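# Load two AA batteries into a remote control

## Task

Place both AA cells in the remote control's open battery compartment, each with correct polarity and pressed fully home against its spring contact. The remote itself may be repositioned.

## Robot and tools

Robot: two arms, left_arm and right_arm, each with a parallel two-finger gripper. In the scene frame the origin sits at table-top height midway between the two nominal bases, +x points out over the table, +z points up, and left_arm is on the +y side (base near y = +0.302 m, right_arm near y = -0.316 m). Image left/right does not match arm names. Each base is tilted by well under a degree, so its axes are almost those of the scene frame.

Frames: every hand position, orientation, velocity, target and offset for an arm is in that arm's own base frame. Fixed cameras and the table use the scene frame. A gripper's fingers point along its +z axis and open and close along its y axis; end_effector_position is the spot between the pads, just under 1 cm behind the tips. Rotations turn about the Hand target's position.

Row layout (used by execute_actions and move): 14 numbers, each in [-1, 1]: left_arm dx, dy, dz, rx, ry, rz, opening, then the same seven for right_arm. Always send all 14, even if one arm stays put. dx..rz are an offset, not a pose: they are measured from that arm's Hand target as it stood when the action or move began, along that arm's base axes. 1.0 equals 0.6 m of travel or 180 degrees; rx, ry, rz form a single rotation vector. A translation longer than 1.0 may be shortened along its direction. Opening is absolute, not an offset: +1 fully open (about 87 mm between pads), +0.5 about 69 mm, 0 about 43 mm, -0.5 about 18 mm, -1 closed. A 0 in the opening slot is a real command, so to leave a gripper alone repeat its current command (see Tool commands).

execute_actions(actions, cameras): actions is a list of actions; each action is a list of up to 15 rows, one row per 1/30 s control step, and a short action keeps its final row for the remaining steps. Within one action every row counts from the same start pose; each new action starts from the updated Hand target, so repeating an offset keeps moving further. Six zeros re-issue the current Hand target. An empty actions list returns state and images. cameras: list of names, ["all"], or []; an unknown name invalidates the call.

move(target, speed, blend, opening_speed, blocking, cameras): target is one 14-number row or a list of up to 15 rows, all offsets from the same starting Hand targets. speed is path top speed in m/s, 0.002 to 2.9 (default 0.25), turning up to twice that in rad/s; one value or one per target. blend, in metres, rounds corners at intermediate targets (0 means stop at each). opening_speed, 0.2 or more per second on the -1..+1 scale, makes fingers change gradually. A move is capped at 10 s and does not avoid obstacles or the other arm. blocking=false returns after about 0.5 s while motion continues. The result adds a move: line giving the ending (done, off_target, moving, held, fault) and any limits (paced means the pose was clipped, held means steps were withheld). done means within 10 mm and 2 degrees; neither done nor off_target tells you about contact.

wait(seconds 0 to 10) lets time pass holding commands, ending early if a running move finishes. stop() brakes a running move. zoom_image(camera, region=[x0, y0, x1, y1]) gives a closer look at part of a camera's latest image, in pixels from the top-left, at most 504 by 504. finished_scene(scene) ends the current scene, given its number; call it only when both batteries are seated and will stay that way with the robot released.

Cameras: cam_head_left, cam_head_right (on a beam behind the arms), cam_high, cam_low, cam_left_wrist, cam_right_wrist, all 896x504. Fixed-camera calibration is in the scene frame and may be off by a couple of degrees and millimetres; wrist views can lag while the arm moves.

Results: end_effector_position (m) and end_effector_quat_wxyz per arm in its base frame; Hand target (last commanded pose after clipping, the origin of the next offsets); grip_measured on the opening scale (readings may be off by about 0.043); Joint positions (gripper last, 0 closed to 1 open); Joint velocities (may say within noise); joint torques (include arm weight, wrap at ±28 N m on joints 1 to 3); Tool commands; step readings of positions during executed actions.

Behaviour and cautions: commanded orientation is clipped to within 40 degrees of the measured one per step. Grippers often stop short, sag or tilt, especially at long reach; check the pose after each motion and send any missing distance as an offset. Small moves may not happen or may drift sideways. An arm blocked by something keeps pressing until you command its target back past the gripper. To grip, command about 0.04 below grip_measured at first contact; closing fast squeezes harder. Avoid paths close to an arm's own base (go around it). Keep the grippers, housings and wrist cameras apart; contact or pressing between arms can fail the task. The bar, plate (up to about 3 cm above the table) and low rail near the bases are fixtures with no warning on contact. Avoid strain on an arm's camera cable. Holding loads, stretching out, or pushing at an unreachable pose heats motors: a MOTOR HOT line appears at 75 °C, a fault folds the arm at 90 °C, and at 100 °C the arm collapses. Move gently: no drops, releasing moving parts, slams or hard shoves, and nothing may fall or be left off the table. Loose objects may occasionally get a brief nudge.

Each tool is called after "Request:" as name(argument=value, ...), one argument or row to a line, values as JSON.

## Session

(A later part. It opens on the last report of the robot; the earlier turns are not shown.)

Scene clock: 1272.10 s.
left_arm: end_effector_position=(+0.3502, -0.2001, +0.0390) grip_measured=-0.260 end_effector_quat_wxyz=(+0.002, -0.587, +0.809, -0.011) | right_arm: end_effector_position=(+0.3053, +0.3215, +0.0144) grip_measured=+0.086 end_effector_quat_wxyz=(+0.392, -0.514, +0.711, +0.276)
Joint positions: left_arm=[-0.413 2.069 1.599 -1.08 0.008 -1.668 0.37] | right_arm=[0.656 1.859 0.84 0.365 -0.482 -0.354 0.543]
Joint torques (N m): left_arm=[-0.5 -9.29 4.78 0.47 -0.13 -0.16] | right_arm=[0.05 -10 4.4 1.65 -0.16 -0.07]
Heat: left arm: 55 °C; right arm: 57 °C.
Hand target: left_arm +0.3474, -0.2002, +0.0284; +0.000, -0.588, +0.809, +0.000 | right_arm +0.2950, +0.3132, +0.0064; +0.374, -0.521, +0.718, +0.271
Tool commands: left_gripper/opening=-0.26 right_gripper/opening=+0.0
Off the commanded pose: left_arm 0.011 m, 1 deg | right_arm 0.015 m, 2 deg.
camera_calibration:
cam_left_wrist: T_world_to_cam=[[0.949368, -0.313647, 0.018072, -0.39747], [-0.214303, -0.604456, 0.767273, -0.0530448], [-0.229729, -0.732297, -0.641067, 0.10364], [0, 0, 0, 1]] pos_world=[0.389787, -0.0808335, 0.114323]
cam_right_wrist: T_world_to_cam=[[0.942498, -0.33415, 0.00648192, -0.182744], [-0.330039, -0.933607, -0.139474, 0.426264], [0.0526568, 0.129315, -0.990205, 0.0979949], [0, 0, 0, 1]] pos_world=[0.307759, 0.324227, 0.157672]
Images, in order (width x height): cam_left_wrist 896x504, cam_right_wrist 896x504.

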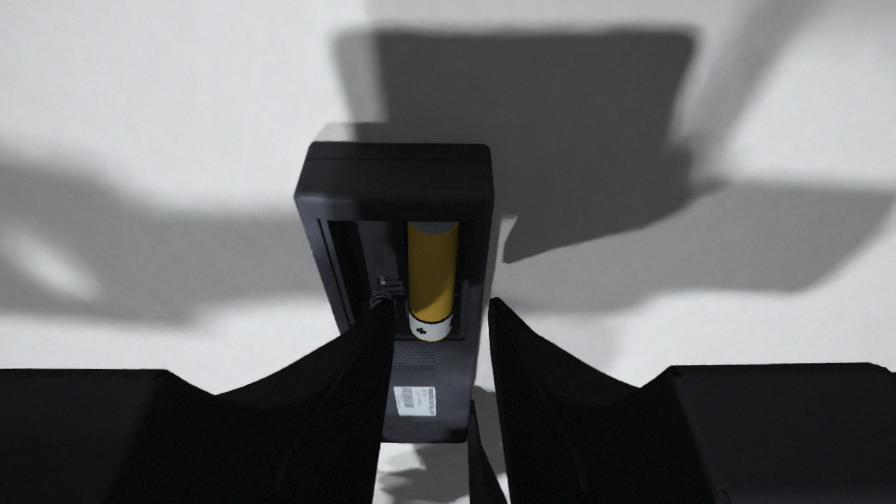

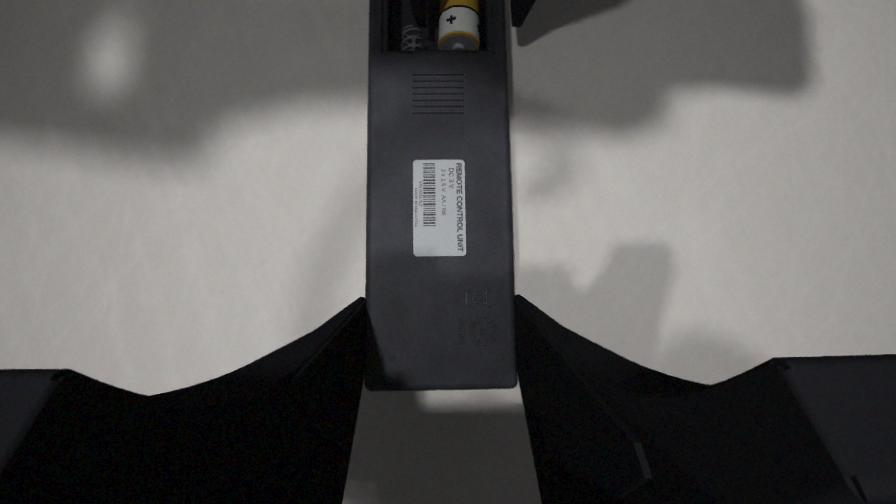

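Request:
move(
  target=[0.0095, 0.0074, 0.003, 0, 0, 0, -0.26, 0, 0, 0, 0, 0, 0, 0.0],
  speed=0.05,
)

Request:
wait(
  seconds=0,
  cameras=["cam_right_wrist", "cam_left_wrist"],
)

Request:
zoom_image(
  camera="cam_right_wrist",
  region=[400, 0, 560, 110],
)

Request:
zoom_image(
  camera="cam_left_wrist",
  region=[300, 180, 520, 390],
)

Scene clock: 1282.93 s.
left_arm: end_effector_position=(+0.3499, -0.2000, +0.0363) grip_measured=-0.260 end_effector_quat_wxyz=(+0.000, -0.587, +0.809, -0.009) | right_arm: end_effector_position=(+0.3053, +0.3215, +0.0144) grip_measured=+0.086 end_effector_quat_wxyz=(+0.392, -0.514, +0.711, +0.276)
Joint positions: left_arm=[-0.413 2.076 1.599 -1.079 0.008 -1.668 0.37] | right_arm=[0.656 1.859 0.84 0.365 -0.482 -0.354 0.543]
Joint torques (N m): left_arm=[0.72 -8.81 6.69 0.28 -0.17 -0.05] | right_arm=[0.03 -10 4.41 1.65 -0.16 -0.08]
Heat: left arm: 55 °C; right arm: 57 °C.
Hand target: left_arm +0.3530, -0.1957, +0.0302; +0.000, -0.588, +0.809, +0.000 | right_arm +0.2950, +0.3132, +0.0064; +0.374, -0.521, +0.718, +0.271
Off the commanded pose: left_arm 0.008 m, 1 deg | right_arm 0.015 m, 2 deg.
move: off_target (right_arm)

Scene clock: 1282.93 s.
left_arm: end_effector_position=(+0.3499, -0.2000, +0.0363) grip_measured=-0.260 end_effector_quat_wxyz=(+0.000, -0.587, +0.809, -0.009) | right_arm: end_effector_position=(+0.3053, +0.3215, +0.0144) grip_measured=+0.086 end_effector_quat_wxyz=(+0.392, -0.514, +0.711, +0.276)
Joint positions: left_arm=[-0.413 2.076 1.599 -1.079 0.008 -1.668 0.37] | right_arm=[0.656 1.859 0.84 0.365 -0.482 -0.354 0.543]
Joint torques (N m): left_arm=[0.72 -8.81 6.69 0.28 -0.17 -0.05] | right_arm=[0.03 -10 4.41 1.65 -0.16 -0.08]
Heat: left arm: 55 °C; right arm: 57 °C.
Hand target: left_arm +0.3530, -0.1957, +0.0302; +0.000, -0.588, +0.809, +0.000 | right_arm +0.2950, +0.3132, +0.0064; +0.374, -0.521, +0.718, +0.271
Tool commands: left_gripper/opening=-0.26 right_gripper/opening=+0.0
Off the commanded pose: left_arm 0.008 m, 1 deg | right_arm 0.015 m, 2 deg.
camera_calibration:
cam_left_wrist: T_world_to_cam=[[0.949462, -0.313667, 0.0116037, -0.39692], [-0.209709, -0.606411, 0.766999, -0.0528512], [-0.233545, -0.73067, -0.641543, 0.10363], [0, 0, 0, 1]] pos_world=[0.38998, -0.0808305, 0.111626]
cam_right_wrist: T_world_to_cam=[[0.942498, -0.33415, 0.00648192, -0.182744], [-0.330039, -0.933607, -0.139474, 0.426264], [0.0526568, 0.129315, -0.990205, 0.0979949], [0, 0, 0, 1]] pos_world=[0.307759, 0.324227, 0.157672]
Images, in order (width x height): cam_left_wrist 896x504, cam_right_wrist 896x504.

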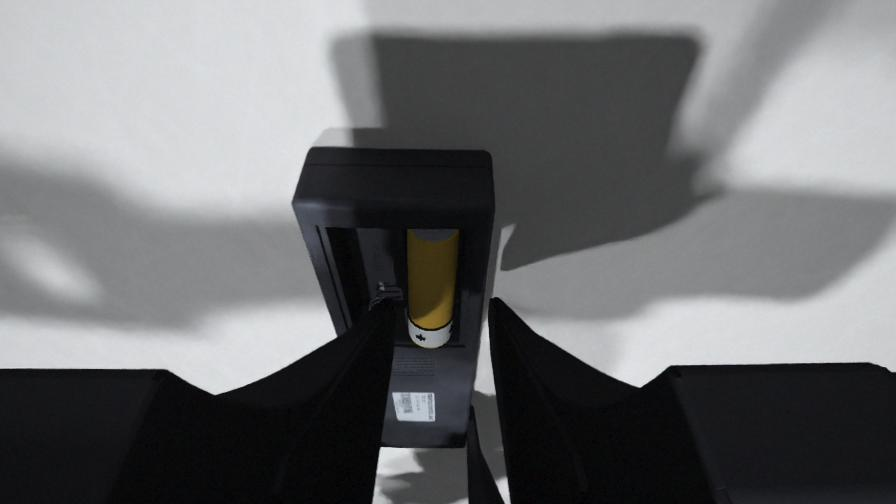

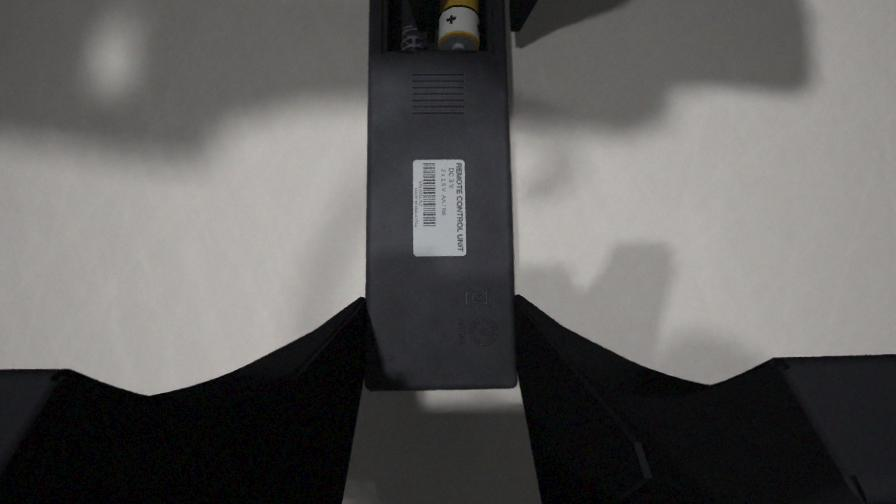

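Scaled by 3.150.

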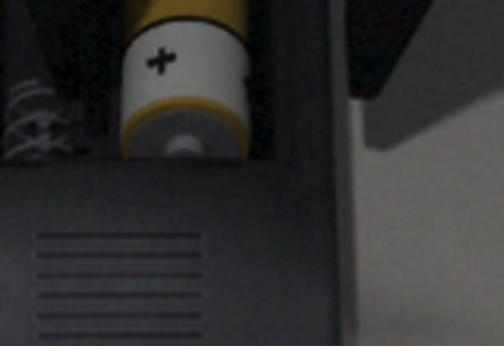

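Scaled by 2.291.

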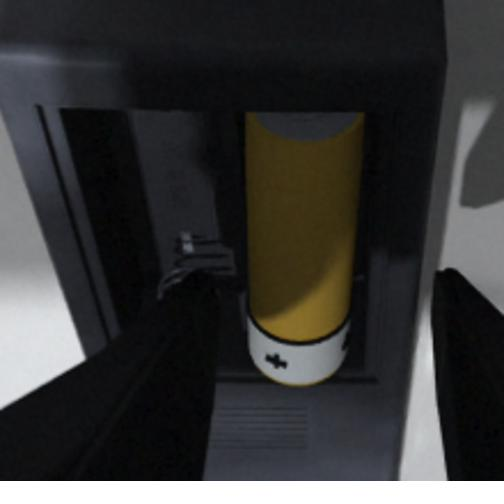

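Request:
move(
  target=[0.018, 0.002, 0.0, 0, 0, 0, -0.26, 0, 0, 0, 0, 0, 0, 0.0],
  speed=0.05,
)

Request:
wait(
  seconds=0,
  cameras=["cam_right_wrist", "cam_left_wrist"],
)

Request:
zoom_image(
  camera="cam_right_wrist",
  region=[400, 0, 560, 110],
)

Request:
zoom_image(
  camera="cam_left_wrist",
  region=[300, 180, 520, 390],
)

Scene clock: 1289.50 s.
left_arm: end_effector_position=(+0.3571, -0.1980, +0.0327) grip_measured=-0.260 end_effector_quat_wxyz=(-0.003, -0.585, +0.811, -0.003) | right_arm: end_effector_position=(+0.3053, +0.3215, +0.0144) grip_measured=+0.086 end_effector_quat_wxyz=(+0.392, -0.514, +0.711, +0.276)
Joint positions: left_arm=[-0.401 2.116 1.647 -1.101 0.008 -1.651 0.37] | right_arm=[0.656 1.859 0.84 0.365 -0.482 -0.354 0.543]
Joint torques (N m): left_arm=[0.96 -9.54 7.5 0.31 -0.09 -0.08] | right_arm=[0.03 -10 4.38 1.65 -0.16 -0.08]
Heat: left arm: 54 °C; right arm: 57 °C.
Hand target: left_arm +0.3639, -0.1944, +0.0302; +0.000, -0.588, +0.809, +0.000 | right_arm +0.2950, +0.3132, +0.0064; +0.374, -0.521, +0.718, +0.271
Off the commanded pose: left_arm 0.008 m, 1 deg | right_arm 0.015 m, 2 deg.
move: off_target (right_arm)

Scene clock: 1289.50 s.
left_arm: end_effector_position=(+0.3571, -0.1980, +0.0327) grip_measured=-0.260 end_effector_quat_wxyz=(-0.003, -0.585, +0.811, -0.003) | right_arm: end_effector_position=(+0.3053, +0.3215, +0.0144) grip_measured=+0.086 end_effector_quat_wxyz=(+0.392, -0.514, +0.711, +0.276)
Joint positions: left_arm=[-0.401 2.116 1.647 -1.101 0.008 -1.651 0.37] | right_arm=[0.656 1.859 0.84 0.365 -0.482 -0.354 0.543]
Joint torques (N m): left_arm=[0.96 -9.54 7.5 0.31 -0.09 -0.08] | right_arm=[0.03 -10 4.38 1.65 -0.16 -0.08]
Heat: left arm: 54 °C; right arm: 57 °C.
Hand target: left_arm +0.3639, -0.1944, +0.0302; +0.000, -0.588, +0.809, +0.000 | right_arm +0.2950, +0.3132, +0.0064; +0.374, -0.521, +0.718, +0.271
Tool commands: left_gripper/opening=-0.26 right_gripper/opening=+0.0
Off the commanded pose: left_arm 0.008 m, 1 deg | right_arm 0.015 m, 2 deg.
camera_calibration:
cam_left_wrist: T_world_to_cam=[[0.947819, -0.3188, -0.00231298, -0.403062], [-0.203186, -0.609649, 0.766188, -0.0504598], [-0.245671, -0.725738, -0.642612, 0.109869], [0, 0, 0, 1]] pos_world=[0.398769, -0.0795227, 0.108333]
cam_right_wrist: T_world_to_cam=[[0.942498, -0.33415, 0.00648192, -0.182744], [-0.330039, -0.933607, -0.139474, 0.426264], [0.0526568, 0.129315, -0.990205, 0.0979949], [0, 0, 0, 1]] pos_world=[0.307759, 0.324227, 0.157672]
Images, in order (width x height): cam_left_wrist 896x504, cam_right_wrist 896x504.

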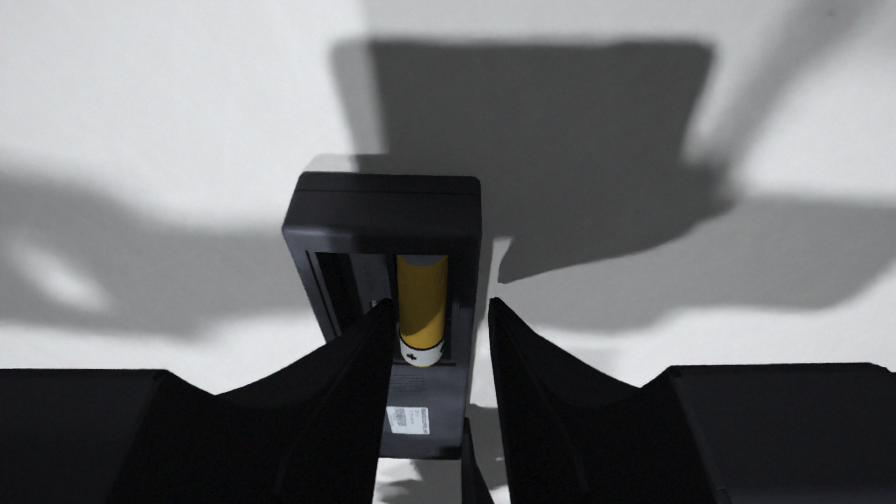

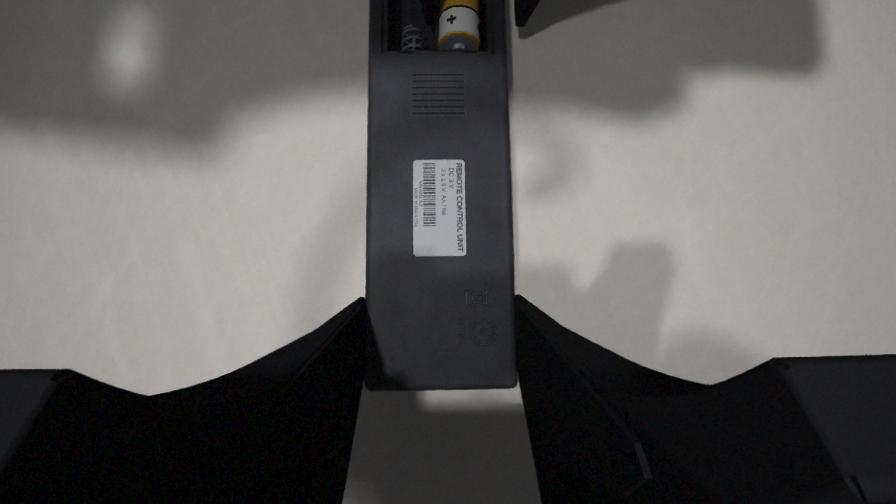

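Scaled by 3.150.

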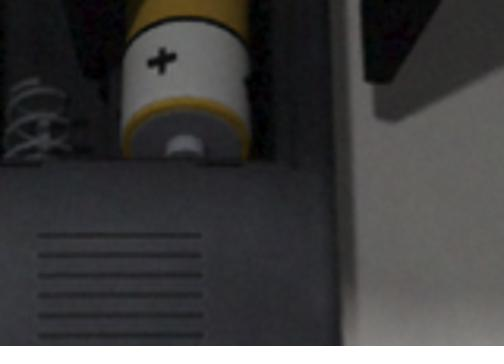

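Scaled by 2.291.

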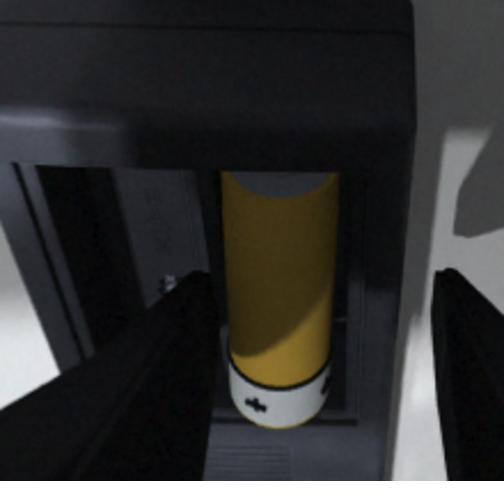

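Request:
move(
  target=[0, 0, 0.006, 0, 0, 0, -0.42, 0, 0, 0, 0, 0, 0, 0.0],
  speed=0.03,
  opening_speed=0.2,
)

Request:
wait(
  seconds=0,
  cameras=["cam_right_wrist", "cam_left_wrist"],
)

Request:
zoom_image(
  camera="cam_right_wrist",
  region=[400, 0, 560, 110],
)

Request:
zoom_image(
  camera="cam_left_wrist",
  region=[300, 180, 520, 390],
)

Scene clock: 1295.03 s.
left_arm: end_effector_position=(+0.3551, -0.1971, +0.0346) grip_measured=-0.385 end_effector_quat_wxyz=(-0.006, -0.584, +0.812, +0.002) | right_arm: end_effector_position=(+0.3054, +0.3215, +0.0144) grip_measured=+0.086 end_effector_quat_wxyz=(+0.392, -0.514, +0.711, +0.276)
Joint positions: left_arm=[-0.401 2.116 1.654 -1.118 0.008 -1.647 0.308] | right_arm=[0.656 1.859 0.84 0.365 -0.482 -0.355 0.543]
Joint torques (N m): left_arm=[0.98 -9.99 7.46 0.32 -0.14 -0.05] | right_arm=[0.01 -10 4.41 1.65 -0.17 -0.07]
Heat: left arm: 54 °C; right arm: 57 °C.
Hand target: left_arm +0.3639, -0.1944, +0.0338; +0.000, -0.588, +0.809, +0.000 | right_arm +0.2950, +0.3132, +0.0064; +0.374, -0.521, +0.718, +0.271
Off the commanded pose: left_arm 0.009 m, 1 deg | right_arm 0.015 m, 2 deg.
move: off_target (right_arm)

Scene clock: 1295.03 s.
left_arm: end_effector_position=(+0.3551, -0.1971, +0.0346) grip_measured=-0.385 end_effector_quat_wxyz=(-0.006, -0.584, +0.812, +0.002) | right_arm: end_effector_position=(+0.3054, +0.3215, +0.0144) grip_measured=+0.086 end_effector_quat_wxyz=(+0.392, -0.514, +0.711, +0.276)
Joint positions: left_arm=[-0.401 2.116 1.654 -1.118 0.008 -1.647 0.308] | right_arm=[0.656 1.859 0.84 0.365 -0.482 -0.355 0.543]
Joint torques (N m): left_arm=[0.98 -9.99 7.46 0.32 -0.14 -0.05] | right_arm=[0.01 -10 4.41 1.65 -0.17 -0.07]
Heat: left arm: 54 °C; right arm: 57 °C.
Hand target: left_arm +0.3639, -0.1944, +0.0338; +0.000, -0.588, +0.809, +0.000 | right_arm +0.2950, +0.3132, +0.0064; +0.374, -0.521, +0.718, +0.271
Tool commands: left_gripper/opening=-0.42 right_gripper/opening=+0.0
Off the commanded pose: left_arm 0.009 m, 1 deg | right_arm 0.015 m, 2 deg.
camera_calibration:
cam_left_wrist: T_world_to_cam=[[0.946667, -0.321985, -0.0121333, -0.400746], [-0.198399, -0.612156, 0.765443, -0.0538163], [-0.253889, -0.722213, -0.643389, 0.114871], [0, 0, 0, 1]] pos_world=[0.39786, -0.079017, 0.110238]
cam_right_wrist: T_world_to_cam=[[0.942688, -0.33359, 0.00751983, -0.183054], [-0.329349, -0.933849, -0.139481, 0.426099], [0.0535517, 0.12901, -0.990196, 0.097823], [0, 0, 0, 1]] pos_world=[0.307659, 0.324227, 0.157673]
Images, in order (width x height): cam_left_wrist 896x504, cam_right_wrist 896x504.

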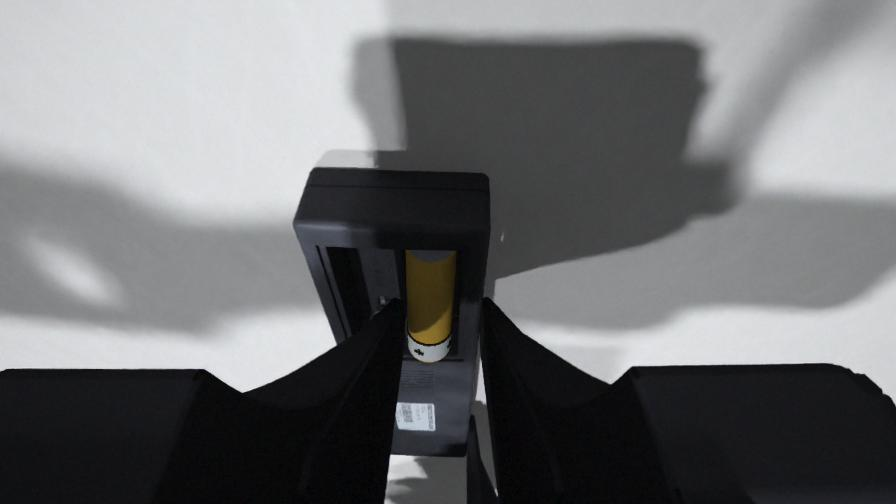

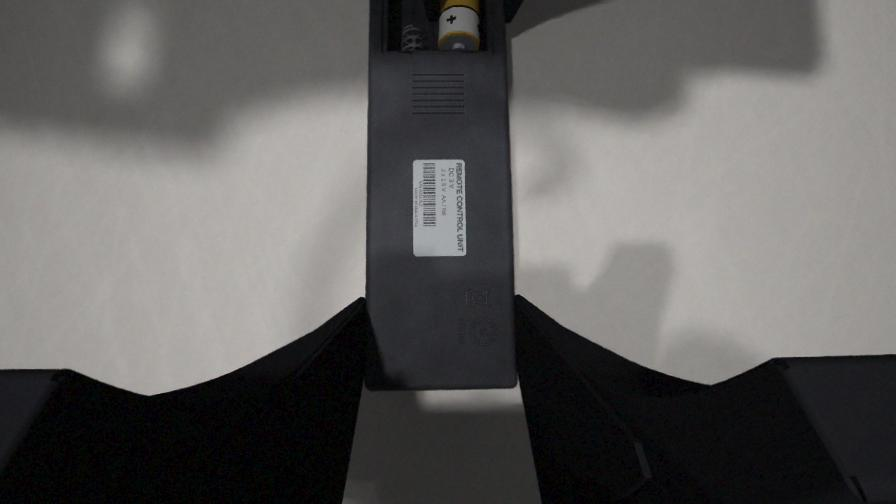

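Scaled by 3.150.

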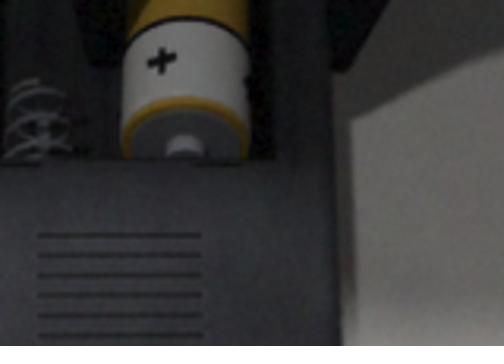

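Scaled by 2.291.

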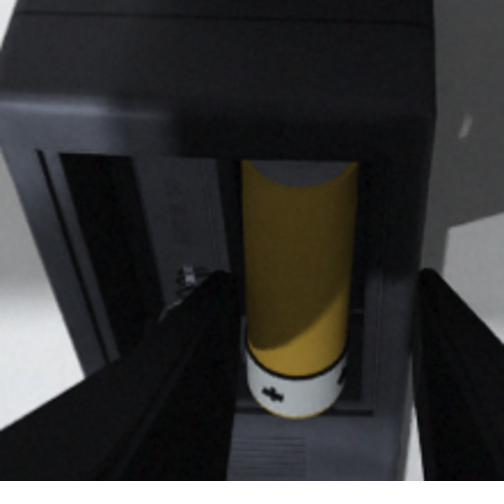

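Request:
move(
  target=[
    [0, 0, 0.002, 0, 0, 0, -0.26, 0, 0, 0, 0, 0, 0, 0.0],
    [-0.012, -0.004, 0.075, 0, 0, 0, -0.26, 0, 0, 0, 0, 0, 0, 0.0],
  ],
  speed=0.06,
  cameras=["cam_left_wrist"],
)

Scene clock: 1346.50 s.
left_arm: end_effector_position=(+0.3540, -0.1966, +0.0618) grip_measured=-0.260 end_effector_quat_wxyz=(-0.012, -0.585, +0.811, +0.012) | right_arm: end_effector_position=(+0.3054, +0.3215, +0.0144) grip_measured=+0.086 end_effector_quat_wxyz=(+0.392, -0.514, +0.711, +0.276)
Joint positions: left_arm=[-0.401 2.116 1.763 -1.251 0.008 -1.651 0.37] | right_arm=[0.656 1.859 0.84 0.365 -0.482 -0.355 0.543]
Joint torques (N m): left_arm=[-0.12 -14.57 6.78 0.04 -0.1 -0.2] | right_arm=[0.03 -10.02 4.41 1.64 -0.17 -0.06]
Heat: left arm: 53 °C; right arm: 57 °C.
Hand target: left_arm +0.3567, -0.1968, +0.0788; +0.000, -0.588, +0.809, +0.000 | right_arm +0.2950, +0.3132, +0.0064; +0.374, -0.521, +0.718, +0.271
Off the commanded pose: left_arm 0.017 m, 2 deg | right_arm 0.015 m, 2 deg.
move: off_target (left_arm, right_arm)
camera_calibration:
cam_left_wrist: T_world_to_cam=[[0.94746, -0.317821, -0.0361764, -0.397191], [-0.178877, -0.62019, 0.763785, -0.082939], [-0.265183, -0.717184, -0.644457, 0.137435], [0, 0, 0, 1]] pos_world=[0.397932, -0.0791071, 0.13755]
Images, in order (width x height): cam_left_wrist 896x504.

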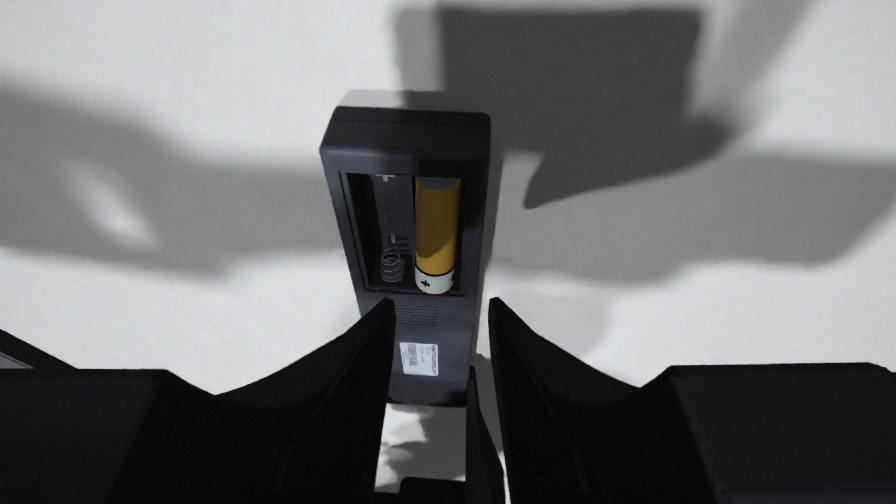

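Request:
move(
  target=[-0.0072, 0.0262, 0.0437, -0.0440, -0.0223, -0.4991, 0.48, 0, 0, 0, 0, 0, 0, 0.0],
  speed=0.35,
  cameras=["cam_left_wrist", "cam_head_left", "cam_low"],
)

Scene clock: 1351.77 s.
left_arm: end_effector_position=(+0.3547, -0.1775, +0.1080) grip_measured=+0.480 end_effector_quat_wxyz=(+0.001, +0.148, +0.987, -0.068) | right_arm: end_effector_position=(+0.3054, +0.3215, +0.0144) grip_measured=+0.086 end_effector_quat_wxyz=(+0.392, -0.514, +0.711, +0.276)
Joint positions: left_arm=[-0.395 2.214 2.101 -1.423 0.132 -0.1 0.74] | right_arm=[0.656 1.859 0.84 0.365 -0.482 -0.355 0.543]
Joint torques (N m): left_arm=[-0.46 -10.32 7.24 0.33 0.26 0.02] | right_arm=[0.02 -10.02 4.42 1.64 -0.16 -0.06]
Heat: left arm: 53 °C; right arm: 57 °C.
Hand target: left_arm +0.3523, -0.1812, +0.1051; -0.011, +0.156, +0.985, -0.069 | right_arm +0.2950, +0.3132, +0.0064; +0.374, -0.521, +0.718, +0.271
Off the commanded pose: left_arm 0.005 m, 2 deg | right_arm 0.015 m, 2 deg.
move: off_target (right_arm)
camera_calibration:
cam_left_wrist: T_world_to_cam=[[-0.295136, -0.946322, 0.131795, -0.0791148], [-0.60616, 0.292076, 0.739772, 0.209794], [-0.738556, 0.138445, -0.659824, 0.50252], [0, 0, 0, 1]] pos_world=[0.474959, -0.205715, 0.186802]
Images, in order (width x height): cam_head_left 896x504, cam_low 896x504, cam_left_wrist 896x504.

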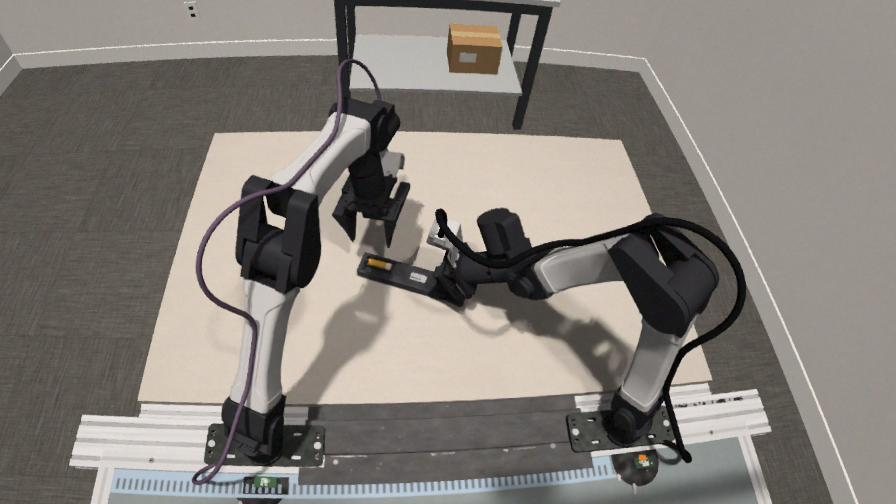

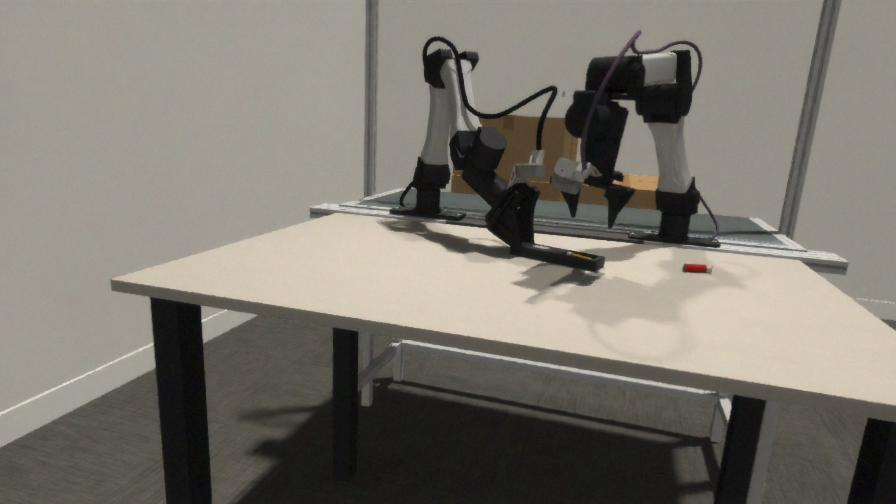

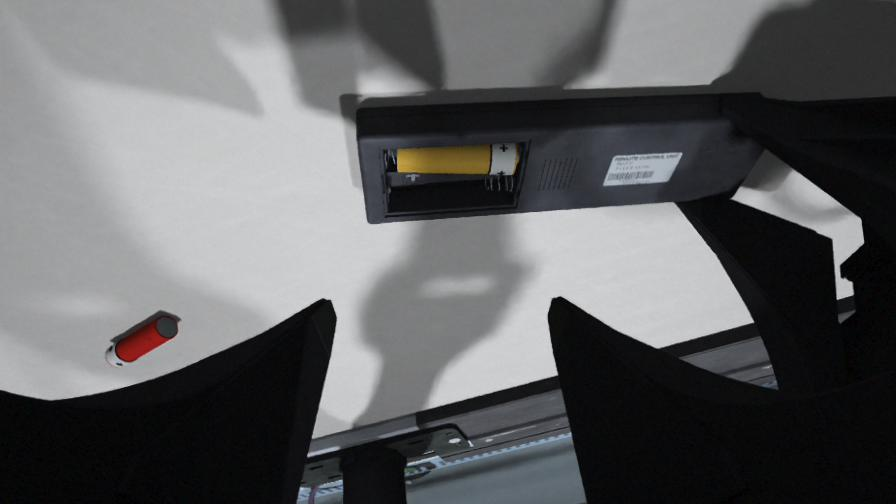

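Request:
zoom_image(
  camera="cam_left_wrist",
  region=[340, 80, 560, 240],
)

Request:
zoom_image(
  camera="cam_left_wrist",
  region=[460, 125, 560, 215],
)

Request:
zoom_image(
  camera="cam_left_wrist",
  region=[350, 125, 450, 215],
)

Scaled by 2.291.

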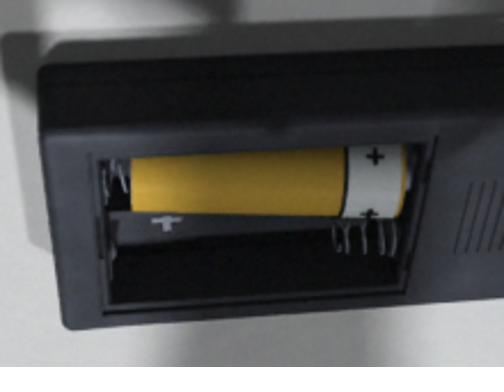

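Scaled by 5.040.

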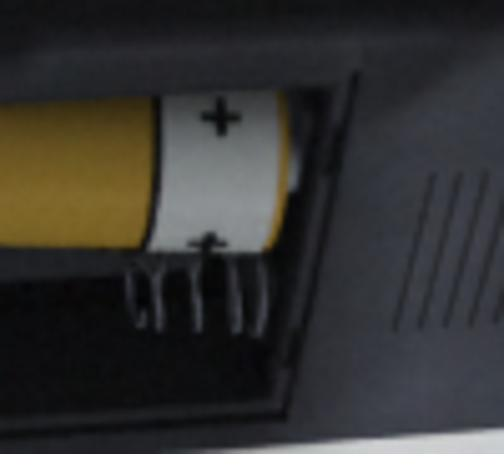

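Scaled by 5.040.

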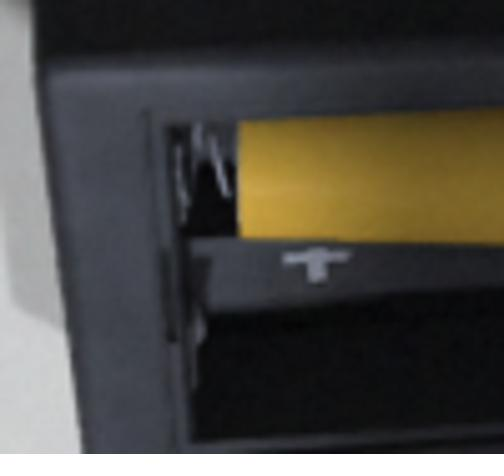

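Request:
move(
  target=[0.0, 0.0, -0.080, 0, 0, 0, 0.48, 0, 0, 0, 0, 0, 0, 0.0],
  speed=0.1,
  cameras=["cam_left_wrist", "cam_right_wrist"],
)

Request:
zoom_image(
  camera="cam_left_wrist",
  region=[300, 150, 600, 320],
)

Scene clock: 1367.17 s.
left_arm: end_effector_position=(+0.3554, -0.1778, +0.0653) grip_measured=+0.480 end_effector_quat_wxyz=(-0.001, +0.148, +0.987, -0.068) | right_arm: end_effector_position=(+0.3054, +0.3215, +0.0144) grip_measured=+0.086 end_effector_quat_wxyz=(+0.392, -0.514, +0.711, +0.276)
Joint positions: left_arm=[-0.395 2.214 1.931 -1.257 0.132 -0.099 0.74] | right_arm=[0.656 1.859 0.84 0.365 -0.482 -0.355 0.543]
Joint torques (N m): left_arm=[-0.53 -10.96 4.81 0.58 0.2 -0.05] | right_arm=[0.02 -10.02 4.42 1.65 -0.16 -0.06]
Heat: left arm: 55 °C; right arm: 57 °C.
Hand target: left_arm +0.3524, -0.1812, +0.0570; -0.011, +0.156, +0.985, -0.069 | right_arm +0.2950, +0.3132, +0.0064; +0.374, -0.521, +0.718, +0.271
Off the commanded pose: left_arm 0.009 m, 1 deg | right_arm 0.015 m, 2 deg.
move: off_target (right_arm)
camera_calibration:
cam_left_wrist: T_world_to_cam=[[-0.295763, -0.946132, 0.131752, -0.0732559], [-0.602946, 0.291874, 0.742473, 0.240544], [-0.740932, 0.140157, -0.656792, 0.475867], [0, 0, 0, 1]] pos_world=[0.475954, -0.206214, 0.1436]
cam_right_wrist: T_world_to_cam=[[0.942781, -0.333322, 0.00778239, -0.18321], [-0.329052, -0.933959, -0.139449, 0.426038], [0.0537498, 0.128909, -0.990199, 0.0977954], [0, 0, 0, 1]] pos_world=[0.307659, 0.324227, 0.157673]
Images, in order (width x height): cam_left_wrist 896x504, cam_right_wrist 896x504.

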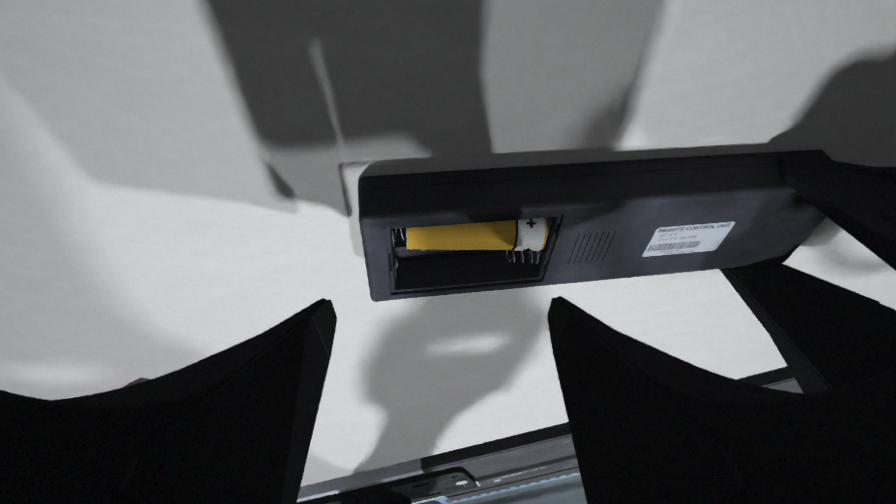

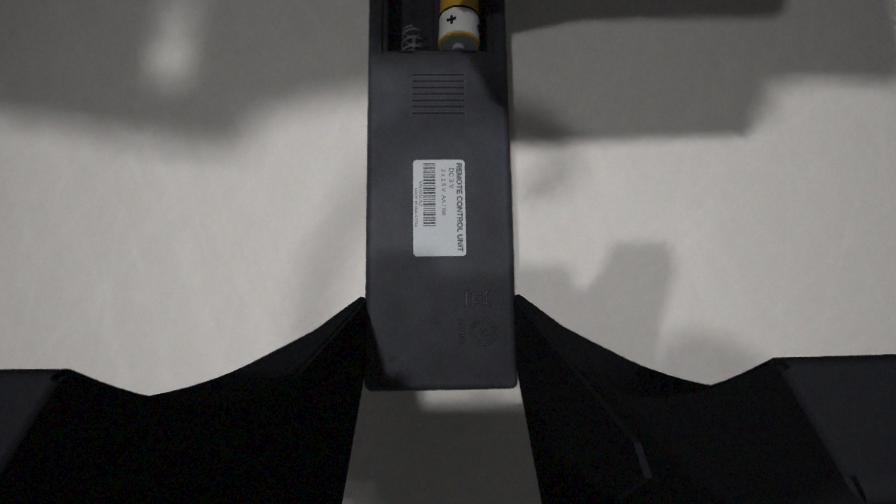

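Scaled by 1.680.

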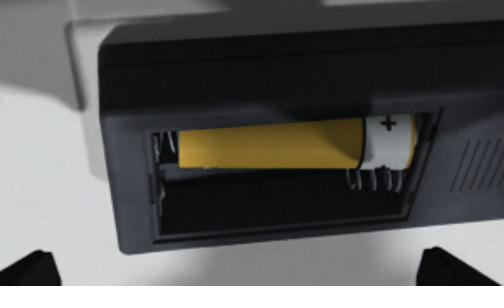

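Request:
move(
  target=[-0.0042, -0.0127, -0.0317, 0, 0, 0, 0.48, 0, 0, 0, 0, 0, 0, 0.0],
  speed=0.08,
  cameras=["cam_left_wrist"],
)

Request:
zoom_image(
  camera="cam_left_wrist",
  region=[300, 200, 600, 370],
)

Scene clock: 1377.93 s.
left_arm: end_effector_position=(+0.3534, -0.1861, +0.0483) grip_measured=+0.480 end_effector_quat_wxyz=(+0.001, +0.156, +0.985, -0.069) | right_arm: end_effector_position=(+0.3054, +0.3215, +0.0144) grip_measured=+0.086 end_effector_quat_wxyz=(+0.392, -0.514, +0.711, +0.276)
Joint positions: left_arm=[-0.416 2.22 1.874 -1.186 0.132 -0.104 0.74] | right_arm=[0.656 1.859 0.84 0.365 -0.482 -0.355 0.543]
Joint torques (N m): left_arm=[-0.38 -10.62 4.75 0.54 0.24 -0.18] | right_arm=[0.03 -10.03 4.42 1.65 -0.16 -0.06]
Heat: left arm: 55 °C; right arm: 57 °C.
Hand target: left_arm +0.3498, -0.1887, +0.0381; -0.011, +0.156, +0.985, -0.069 | right_arm +0.2950, +0.3132, +0.0064; +0.374, -0.521, +0.718, +0.271
Off the commanded pose: left_arm 0.011 m, 1 deg | right_arm 0.015 m, 2 deg.
move: off_target (left_arm, right_arm)
camera_calibration:
cam_left_wrist: T_world_to_cam=[[-0.311376, -0.940993, 0.132582, -0.0730603], [-0.602949, 0.30347, 0.737807, 0.256852], [-0.734505, 0.149795, -0.661864, 0.464181], [0, 0, 0, 1]] pos_world=[0.473063, -0.216228, 0.127404]
Images, in order (width x height): cam_left_wrist 896x504.

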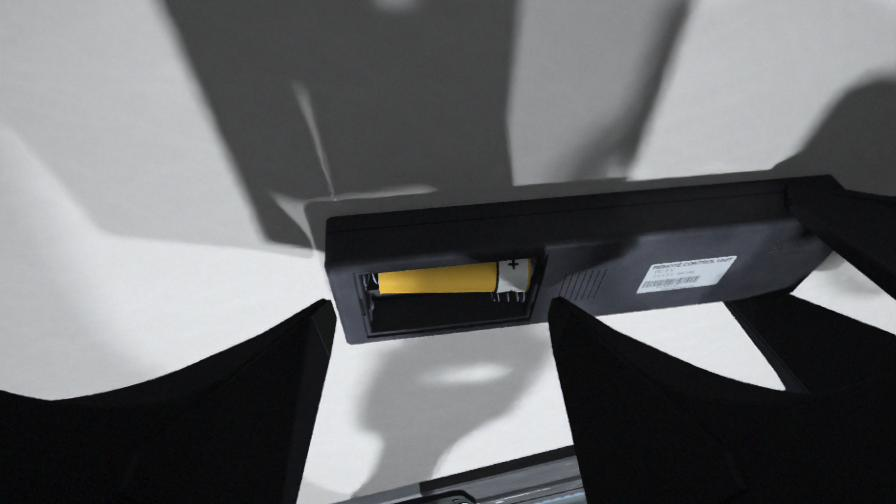

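Scaled by 1.680.

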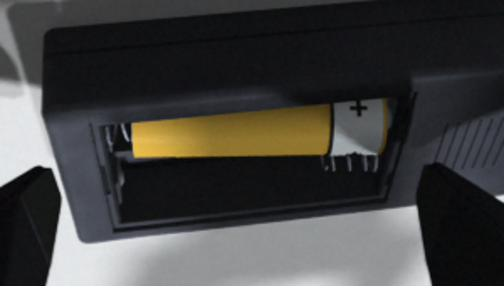

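Request:
move(
  target=[-0.0095, 0.0032, -0.0135, 0, 0, 0, 0.48, 0, 0, 0, 0, 0, 0, 0.0],
  speed=0.05,
  cameras=["cam_left_wrist", "cam_right_wrist"],
)

Request:
zoom_image(
  camera="cam_left_wrist",
  region=[300, 200, 600, 370],
)

Request:
zoom_image(
  camera="cam_right_wrist",
  region=[400, 0, 520, 90],
)

Scene clock: 1384.00 s.
left_arm: end_effector_position=(+0.3459, -0.1855, +0.0368) grip_measured=+0.480 end_effector_quat_wxyz=(-0.011, +0.155, +0.985, -0.073) | right_arm: end_effector_position=(+0.3054, +0.3215, +0.0144) grip_measured=+0.086 end_effector_quat_wxyz=(+0.392, -0.514, +0.711, +0.276)
Joint positions: left_arm=[-0.416 2.22 1.823 -1.158 0.146 -0.106 0.74] | right_arm=[0.656 1.859 0.84 0.365 -0.482 -0.355 0.543]
Joint torques (N m): left_arm=[-0.29 -12.25 3.58 0.69 0.09 -0.15] | right_arm=[0.03 -10 4.41 1.64 -0.16 -0.06]
Heat: left arm: 56 °C; right arm: 57 °C.
Hand target: left_arm +0.3442, -0.1868, +0.0300; -0.010, +0.156, +0.985, -0.069 | right_arm +0.2950, +0.3132, +0.0064; +0.374, -0.521, +0.718, +0.271
Off the commanded pose: left_arm 0.007 m, 0 deg | right_arm 0.015 m, 2 deg.
move: off_target (right_arm)
camera_calibration:
cam_left_wrist: T_world_to_cam=[[-0.306657, -0.940818, 0.144303, -0.0753185], [-0.583867, 0.305668, 0.752108, 0.253832], [-0.751705, 0.146385, -0.643048, 0.45553], [0, 0, 0, 1]] pos_world=[0.467531, -0.215132, 0.112887]
cam_right_wrist: T_world_to_cam=[[0.942781, -0.333322, 0.00778239, -0.18321], [-0.329052, -0.933959, -0.139449, 0.426038], [0.0537498, 0.128909, -0.990199, 0.0977954], [0, 0, 0, 1]] pos_world=[0.307659, 0.324227, 0.157673]
Images, in order (width x height): cam_left_wrist 896x504, cam_right_wrist 896x504.

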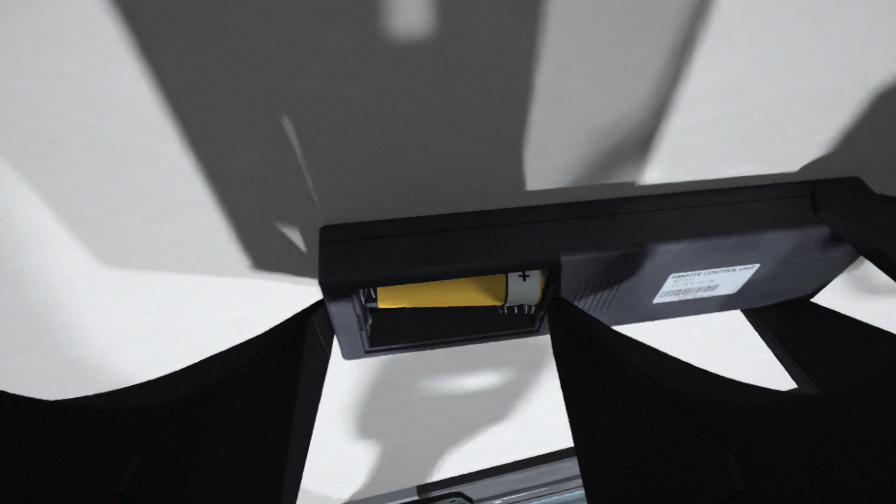

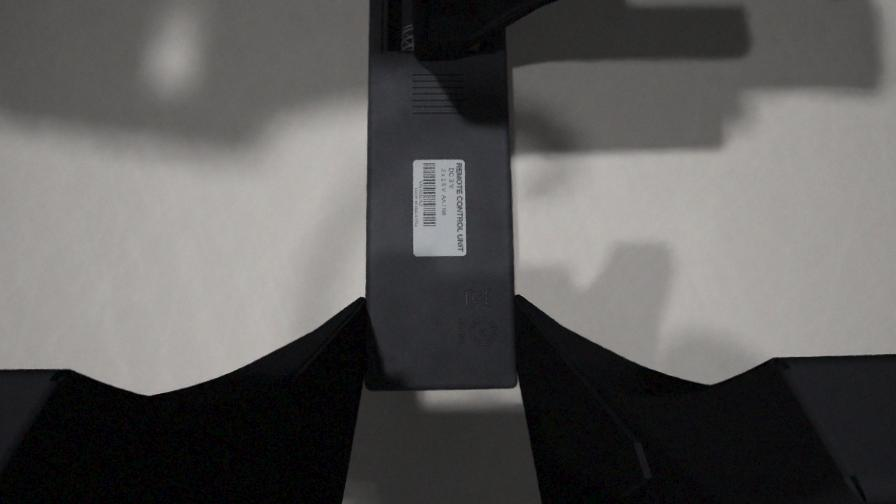

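Scaled by 1.680.

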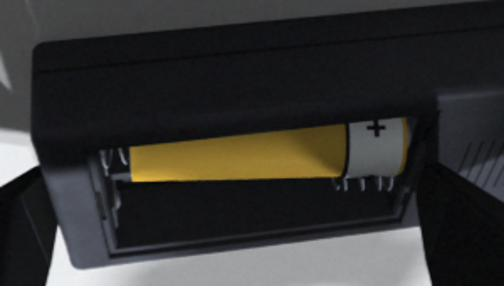

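Scaled by 4.200.

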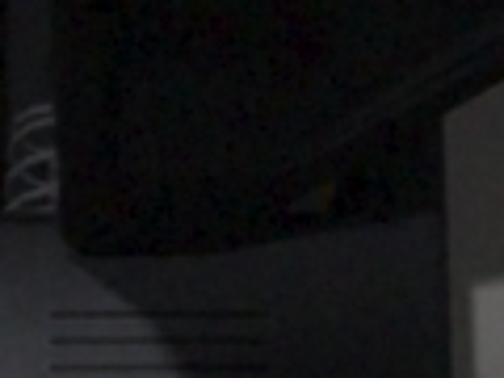

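Request:
move(
  target=[0.016, -0.0052, 0.003, 0, 0, 0, 0.48, 0, 0, 0, 0, 0, 0, 0.0],
  speed=0.05,
  cameras=["cam_left_wrist", "cam_right_wrist"],
)

Request:
zoom_image(
  camera="cam_left_wrist",
  region=[300, 200, 600, 370],
)

Request:
zoom_image(
  camera="cam_right_wrist",
  region=[400, 0, 520, 90],
)

Scene clock: 1389.47 s.
left_arm: end_effector_position=(+0.3505, -0.1874, +0.0380) grip_measured=+0.480 end_effector_quat_wxyz=(-0.009, +0.155, +0.985, -0.073) | right_arm: end_effector_position=(+0.3054, +0.3215, +0.0144) grip_measured=+0.086 end_effector_quat_wxyz=(+0.392, -0.514, +0.711, +0.276)
Joint positions: left_arm=[-0.416 2.236 1.854 -1.169 0.146 -0.106 0.74] | right_arm=[0.656 1.859 0.84 0.365 -0.482 -0.355 0.543]
Joint torques (N m): left_arm=[-0.47 -10.07 7.15 0.44 0.07 -0.1] | right_arm=[0.02 -10 4.4 1.65 -0.16 -0.06]
Heat: left arm: 57 °C; right arm: 57 °C.
Hand target: left_arm +0.3538, -0.1899, +0.0317; -0.011, +0.156, +0.985, -0.069 | right_arm +0.2950, +0.3132, +0.0064; +0.374, -0.521, +0.718, +0.271
Off the commanded pose: left_arm 0.007 m, 1 deg | right_arm 0.015 m, 2 deg.
move: off_target (right_arm)
camera_calibration:
cam_left_wrist: T_world_to_cam=[[-0.307359, -0.940635, 0.143999, -0.0755472], [-0.587256, 0.306567, 0.749097, 0.25768], [-0.748773, 0.145677, -0.64662, 0.459061], [0, 0, 0, 1]] pos_world=[0.471837, -0.216933, 0.11469]
cam_right_wrist: T_world_to_cam=[[0.942781, -0.333322, 0.00778239, -0.18321], [-0.329052, -0.933959, -0.139449, 0.426038], [0.0537498, 0.128909, -0.990199, 0.0977954], [0, 0, 0, 1]] pos_world=[0.307659, 0.324227, 0.157673]
Images, in order (width x height): cam_left_wrist 896x504, cam_right_wrist 896x504.

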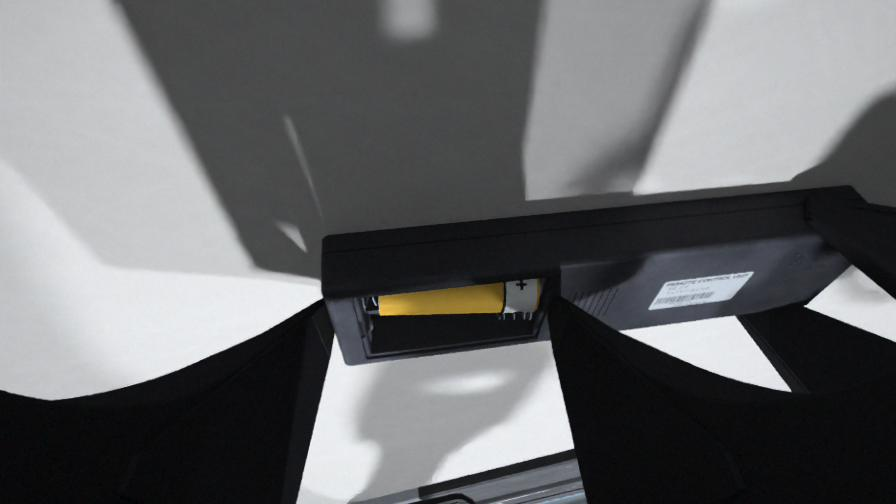

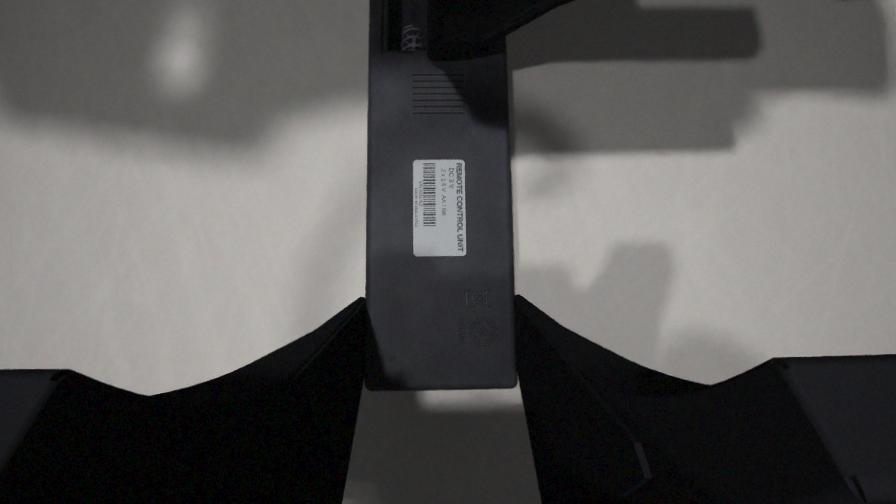

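Scaled by 1.680.

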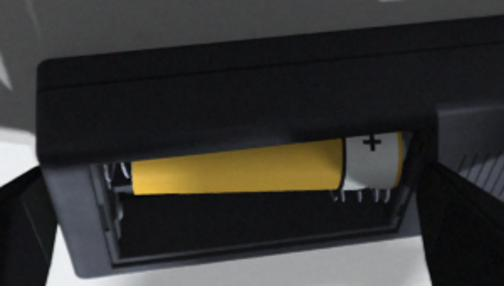

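Scaled by 4.200.

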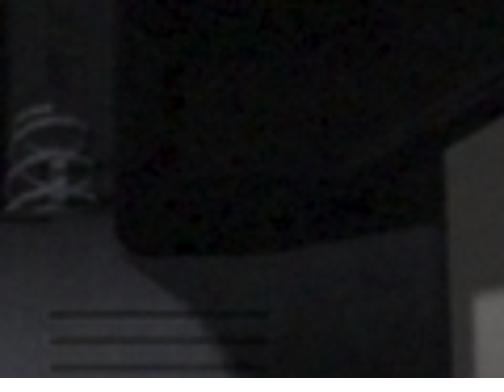

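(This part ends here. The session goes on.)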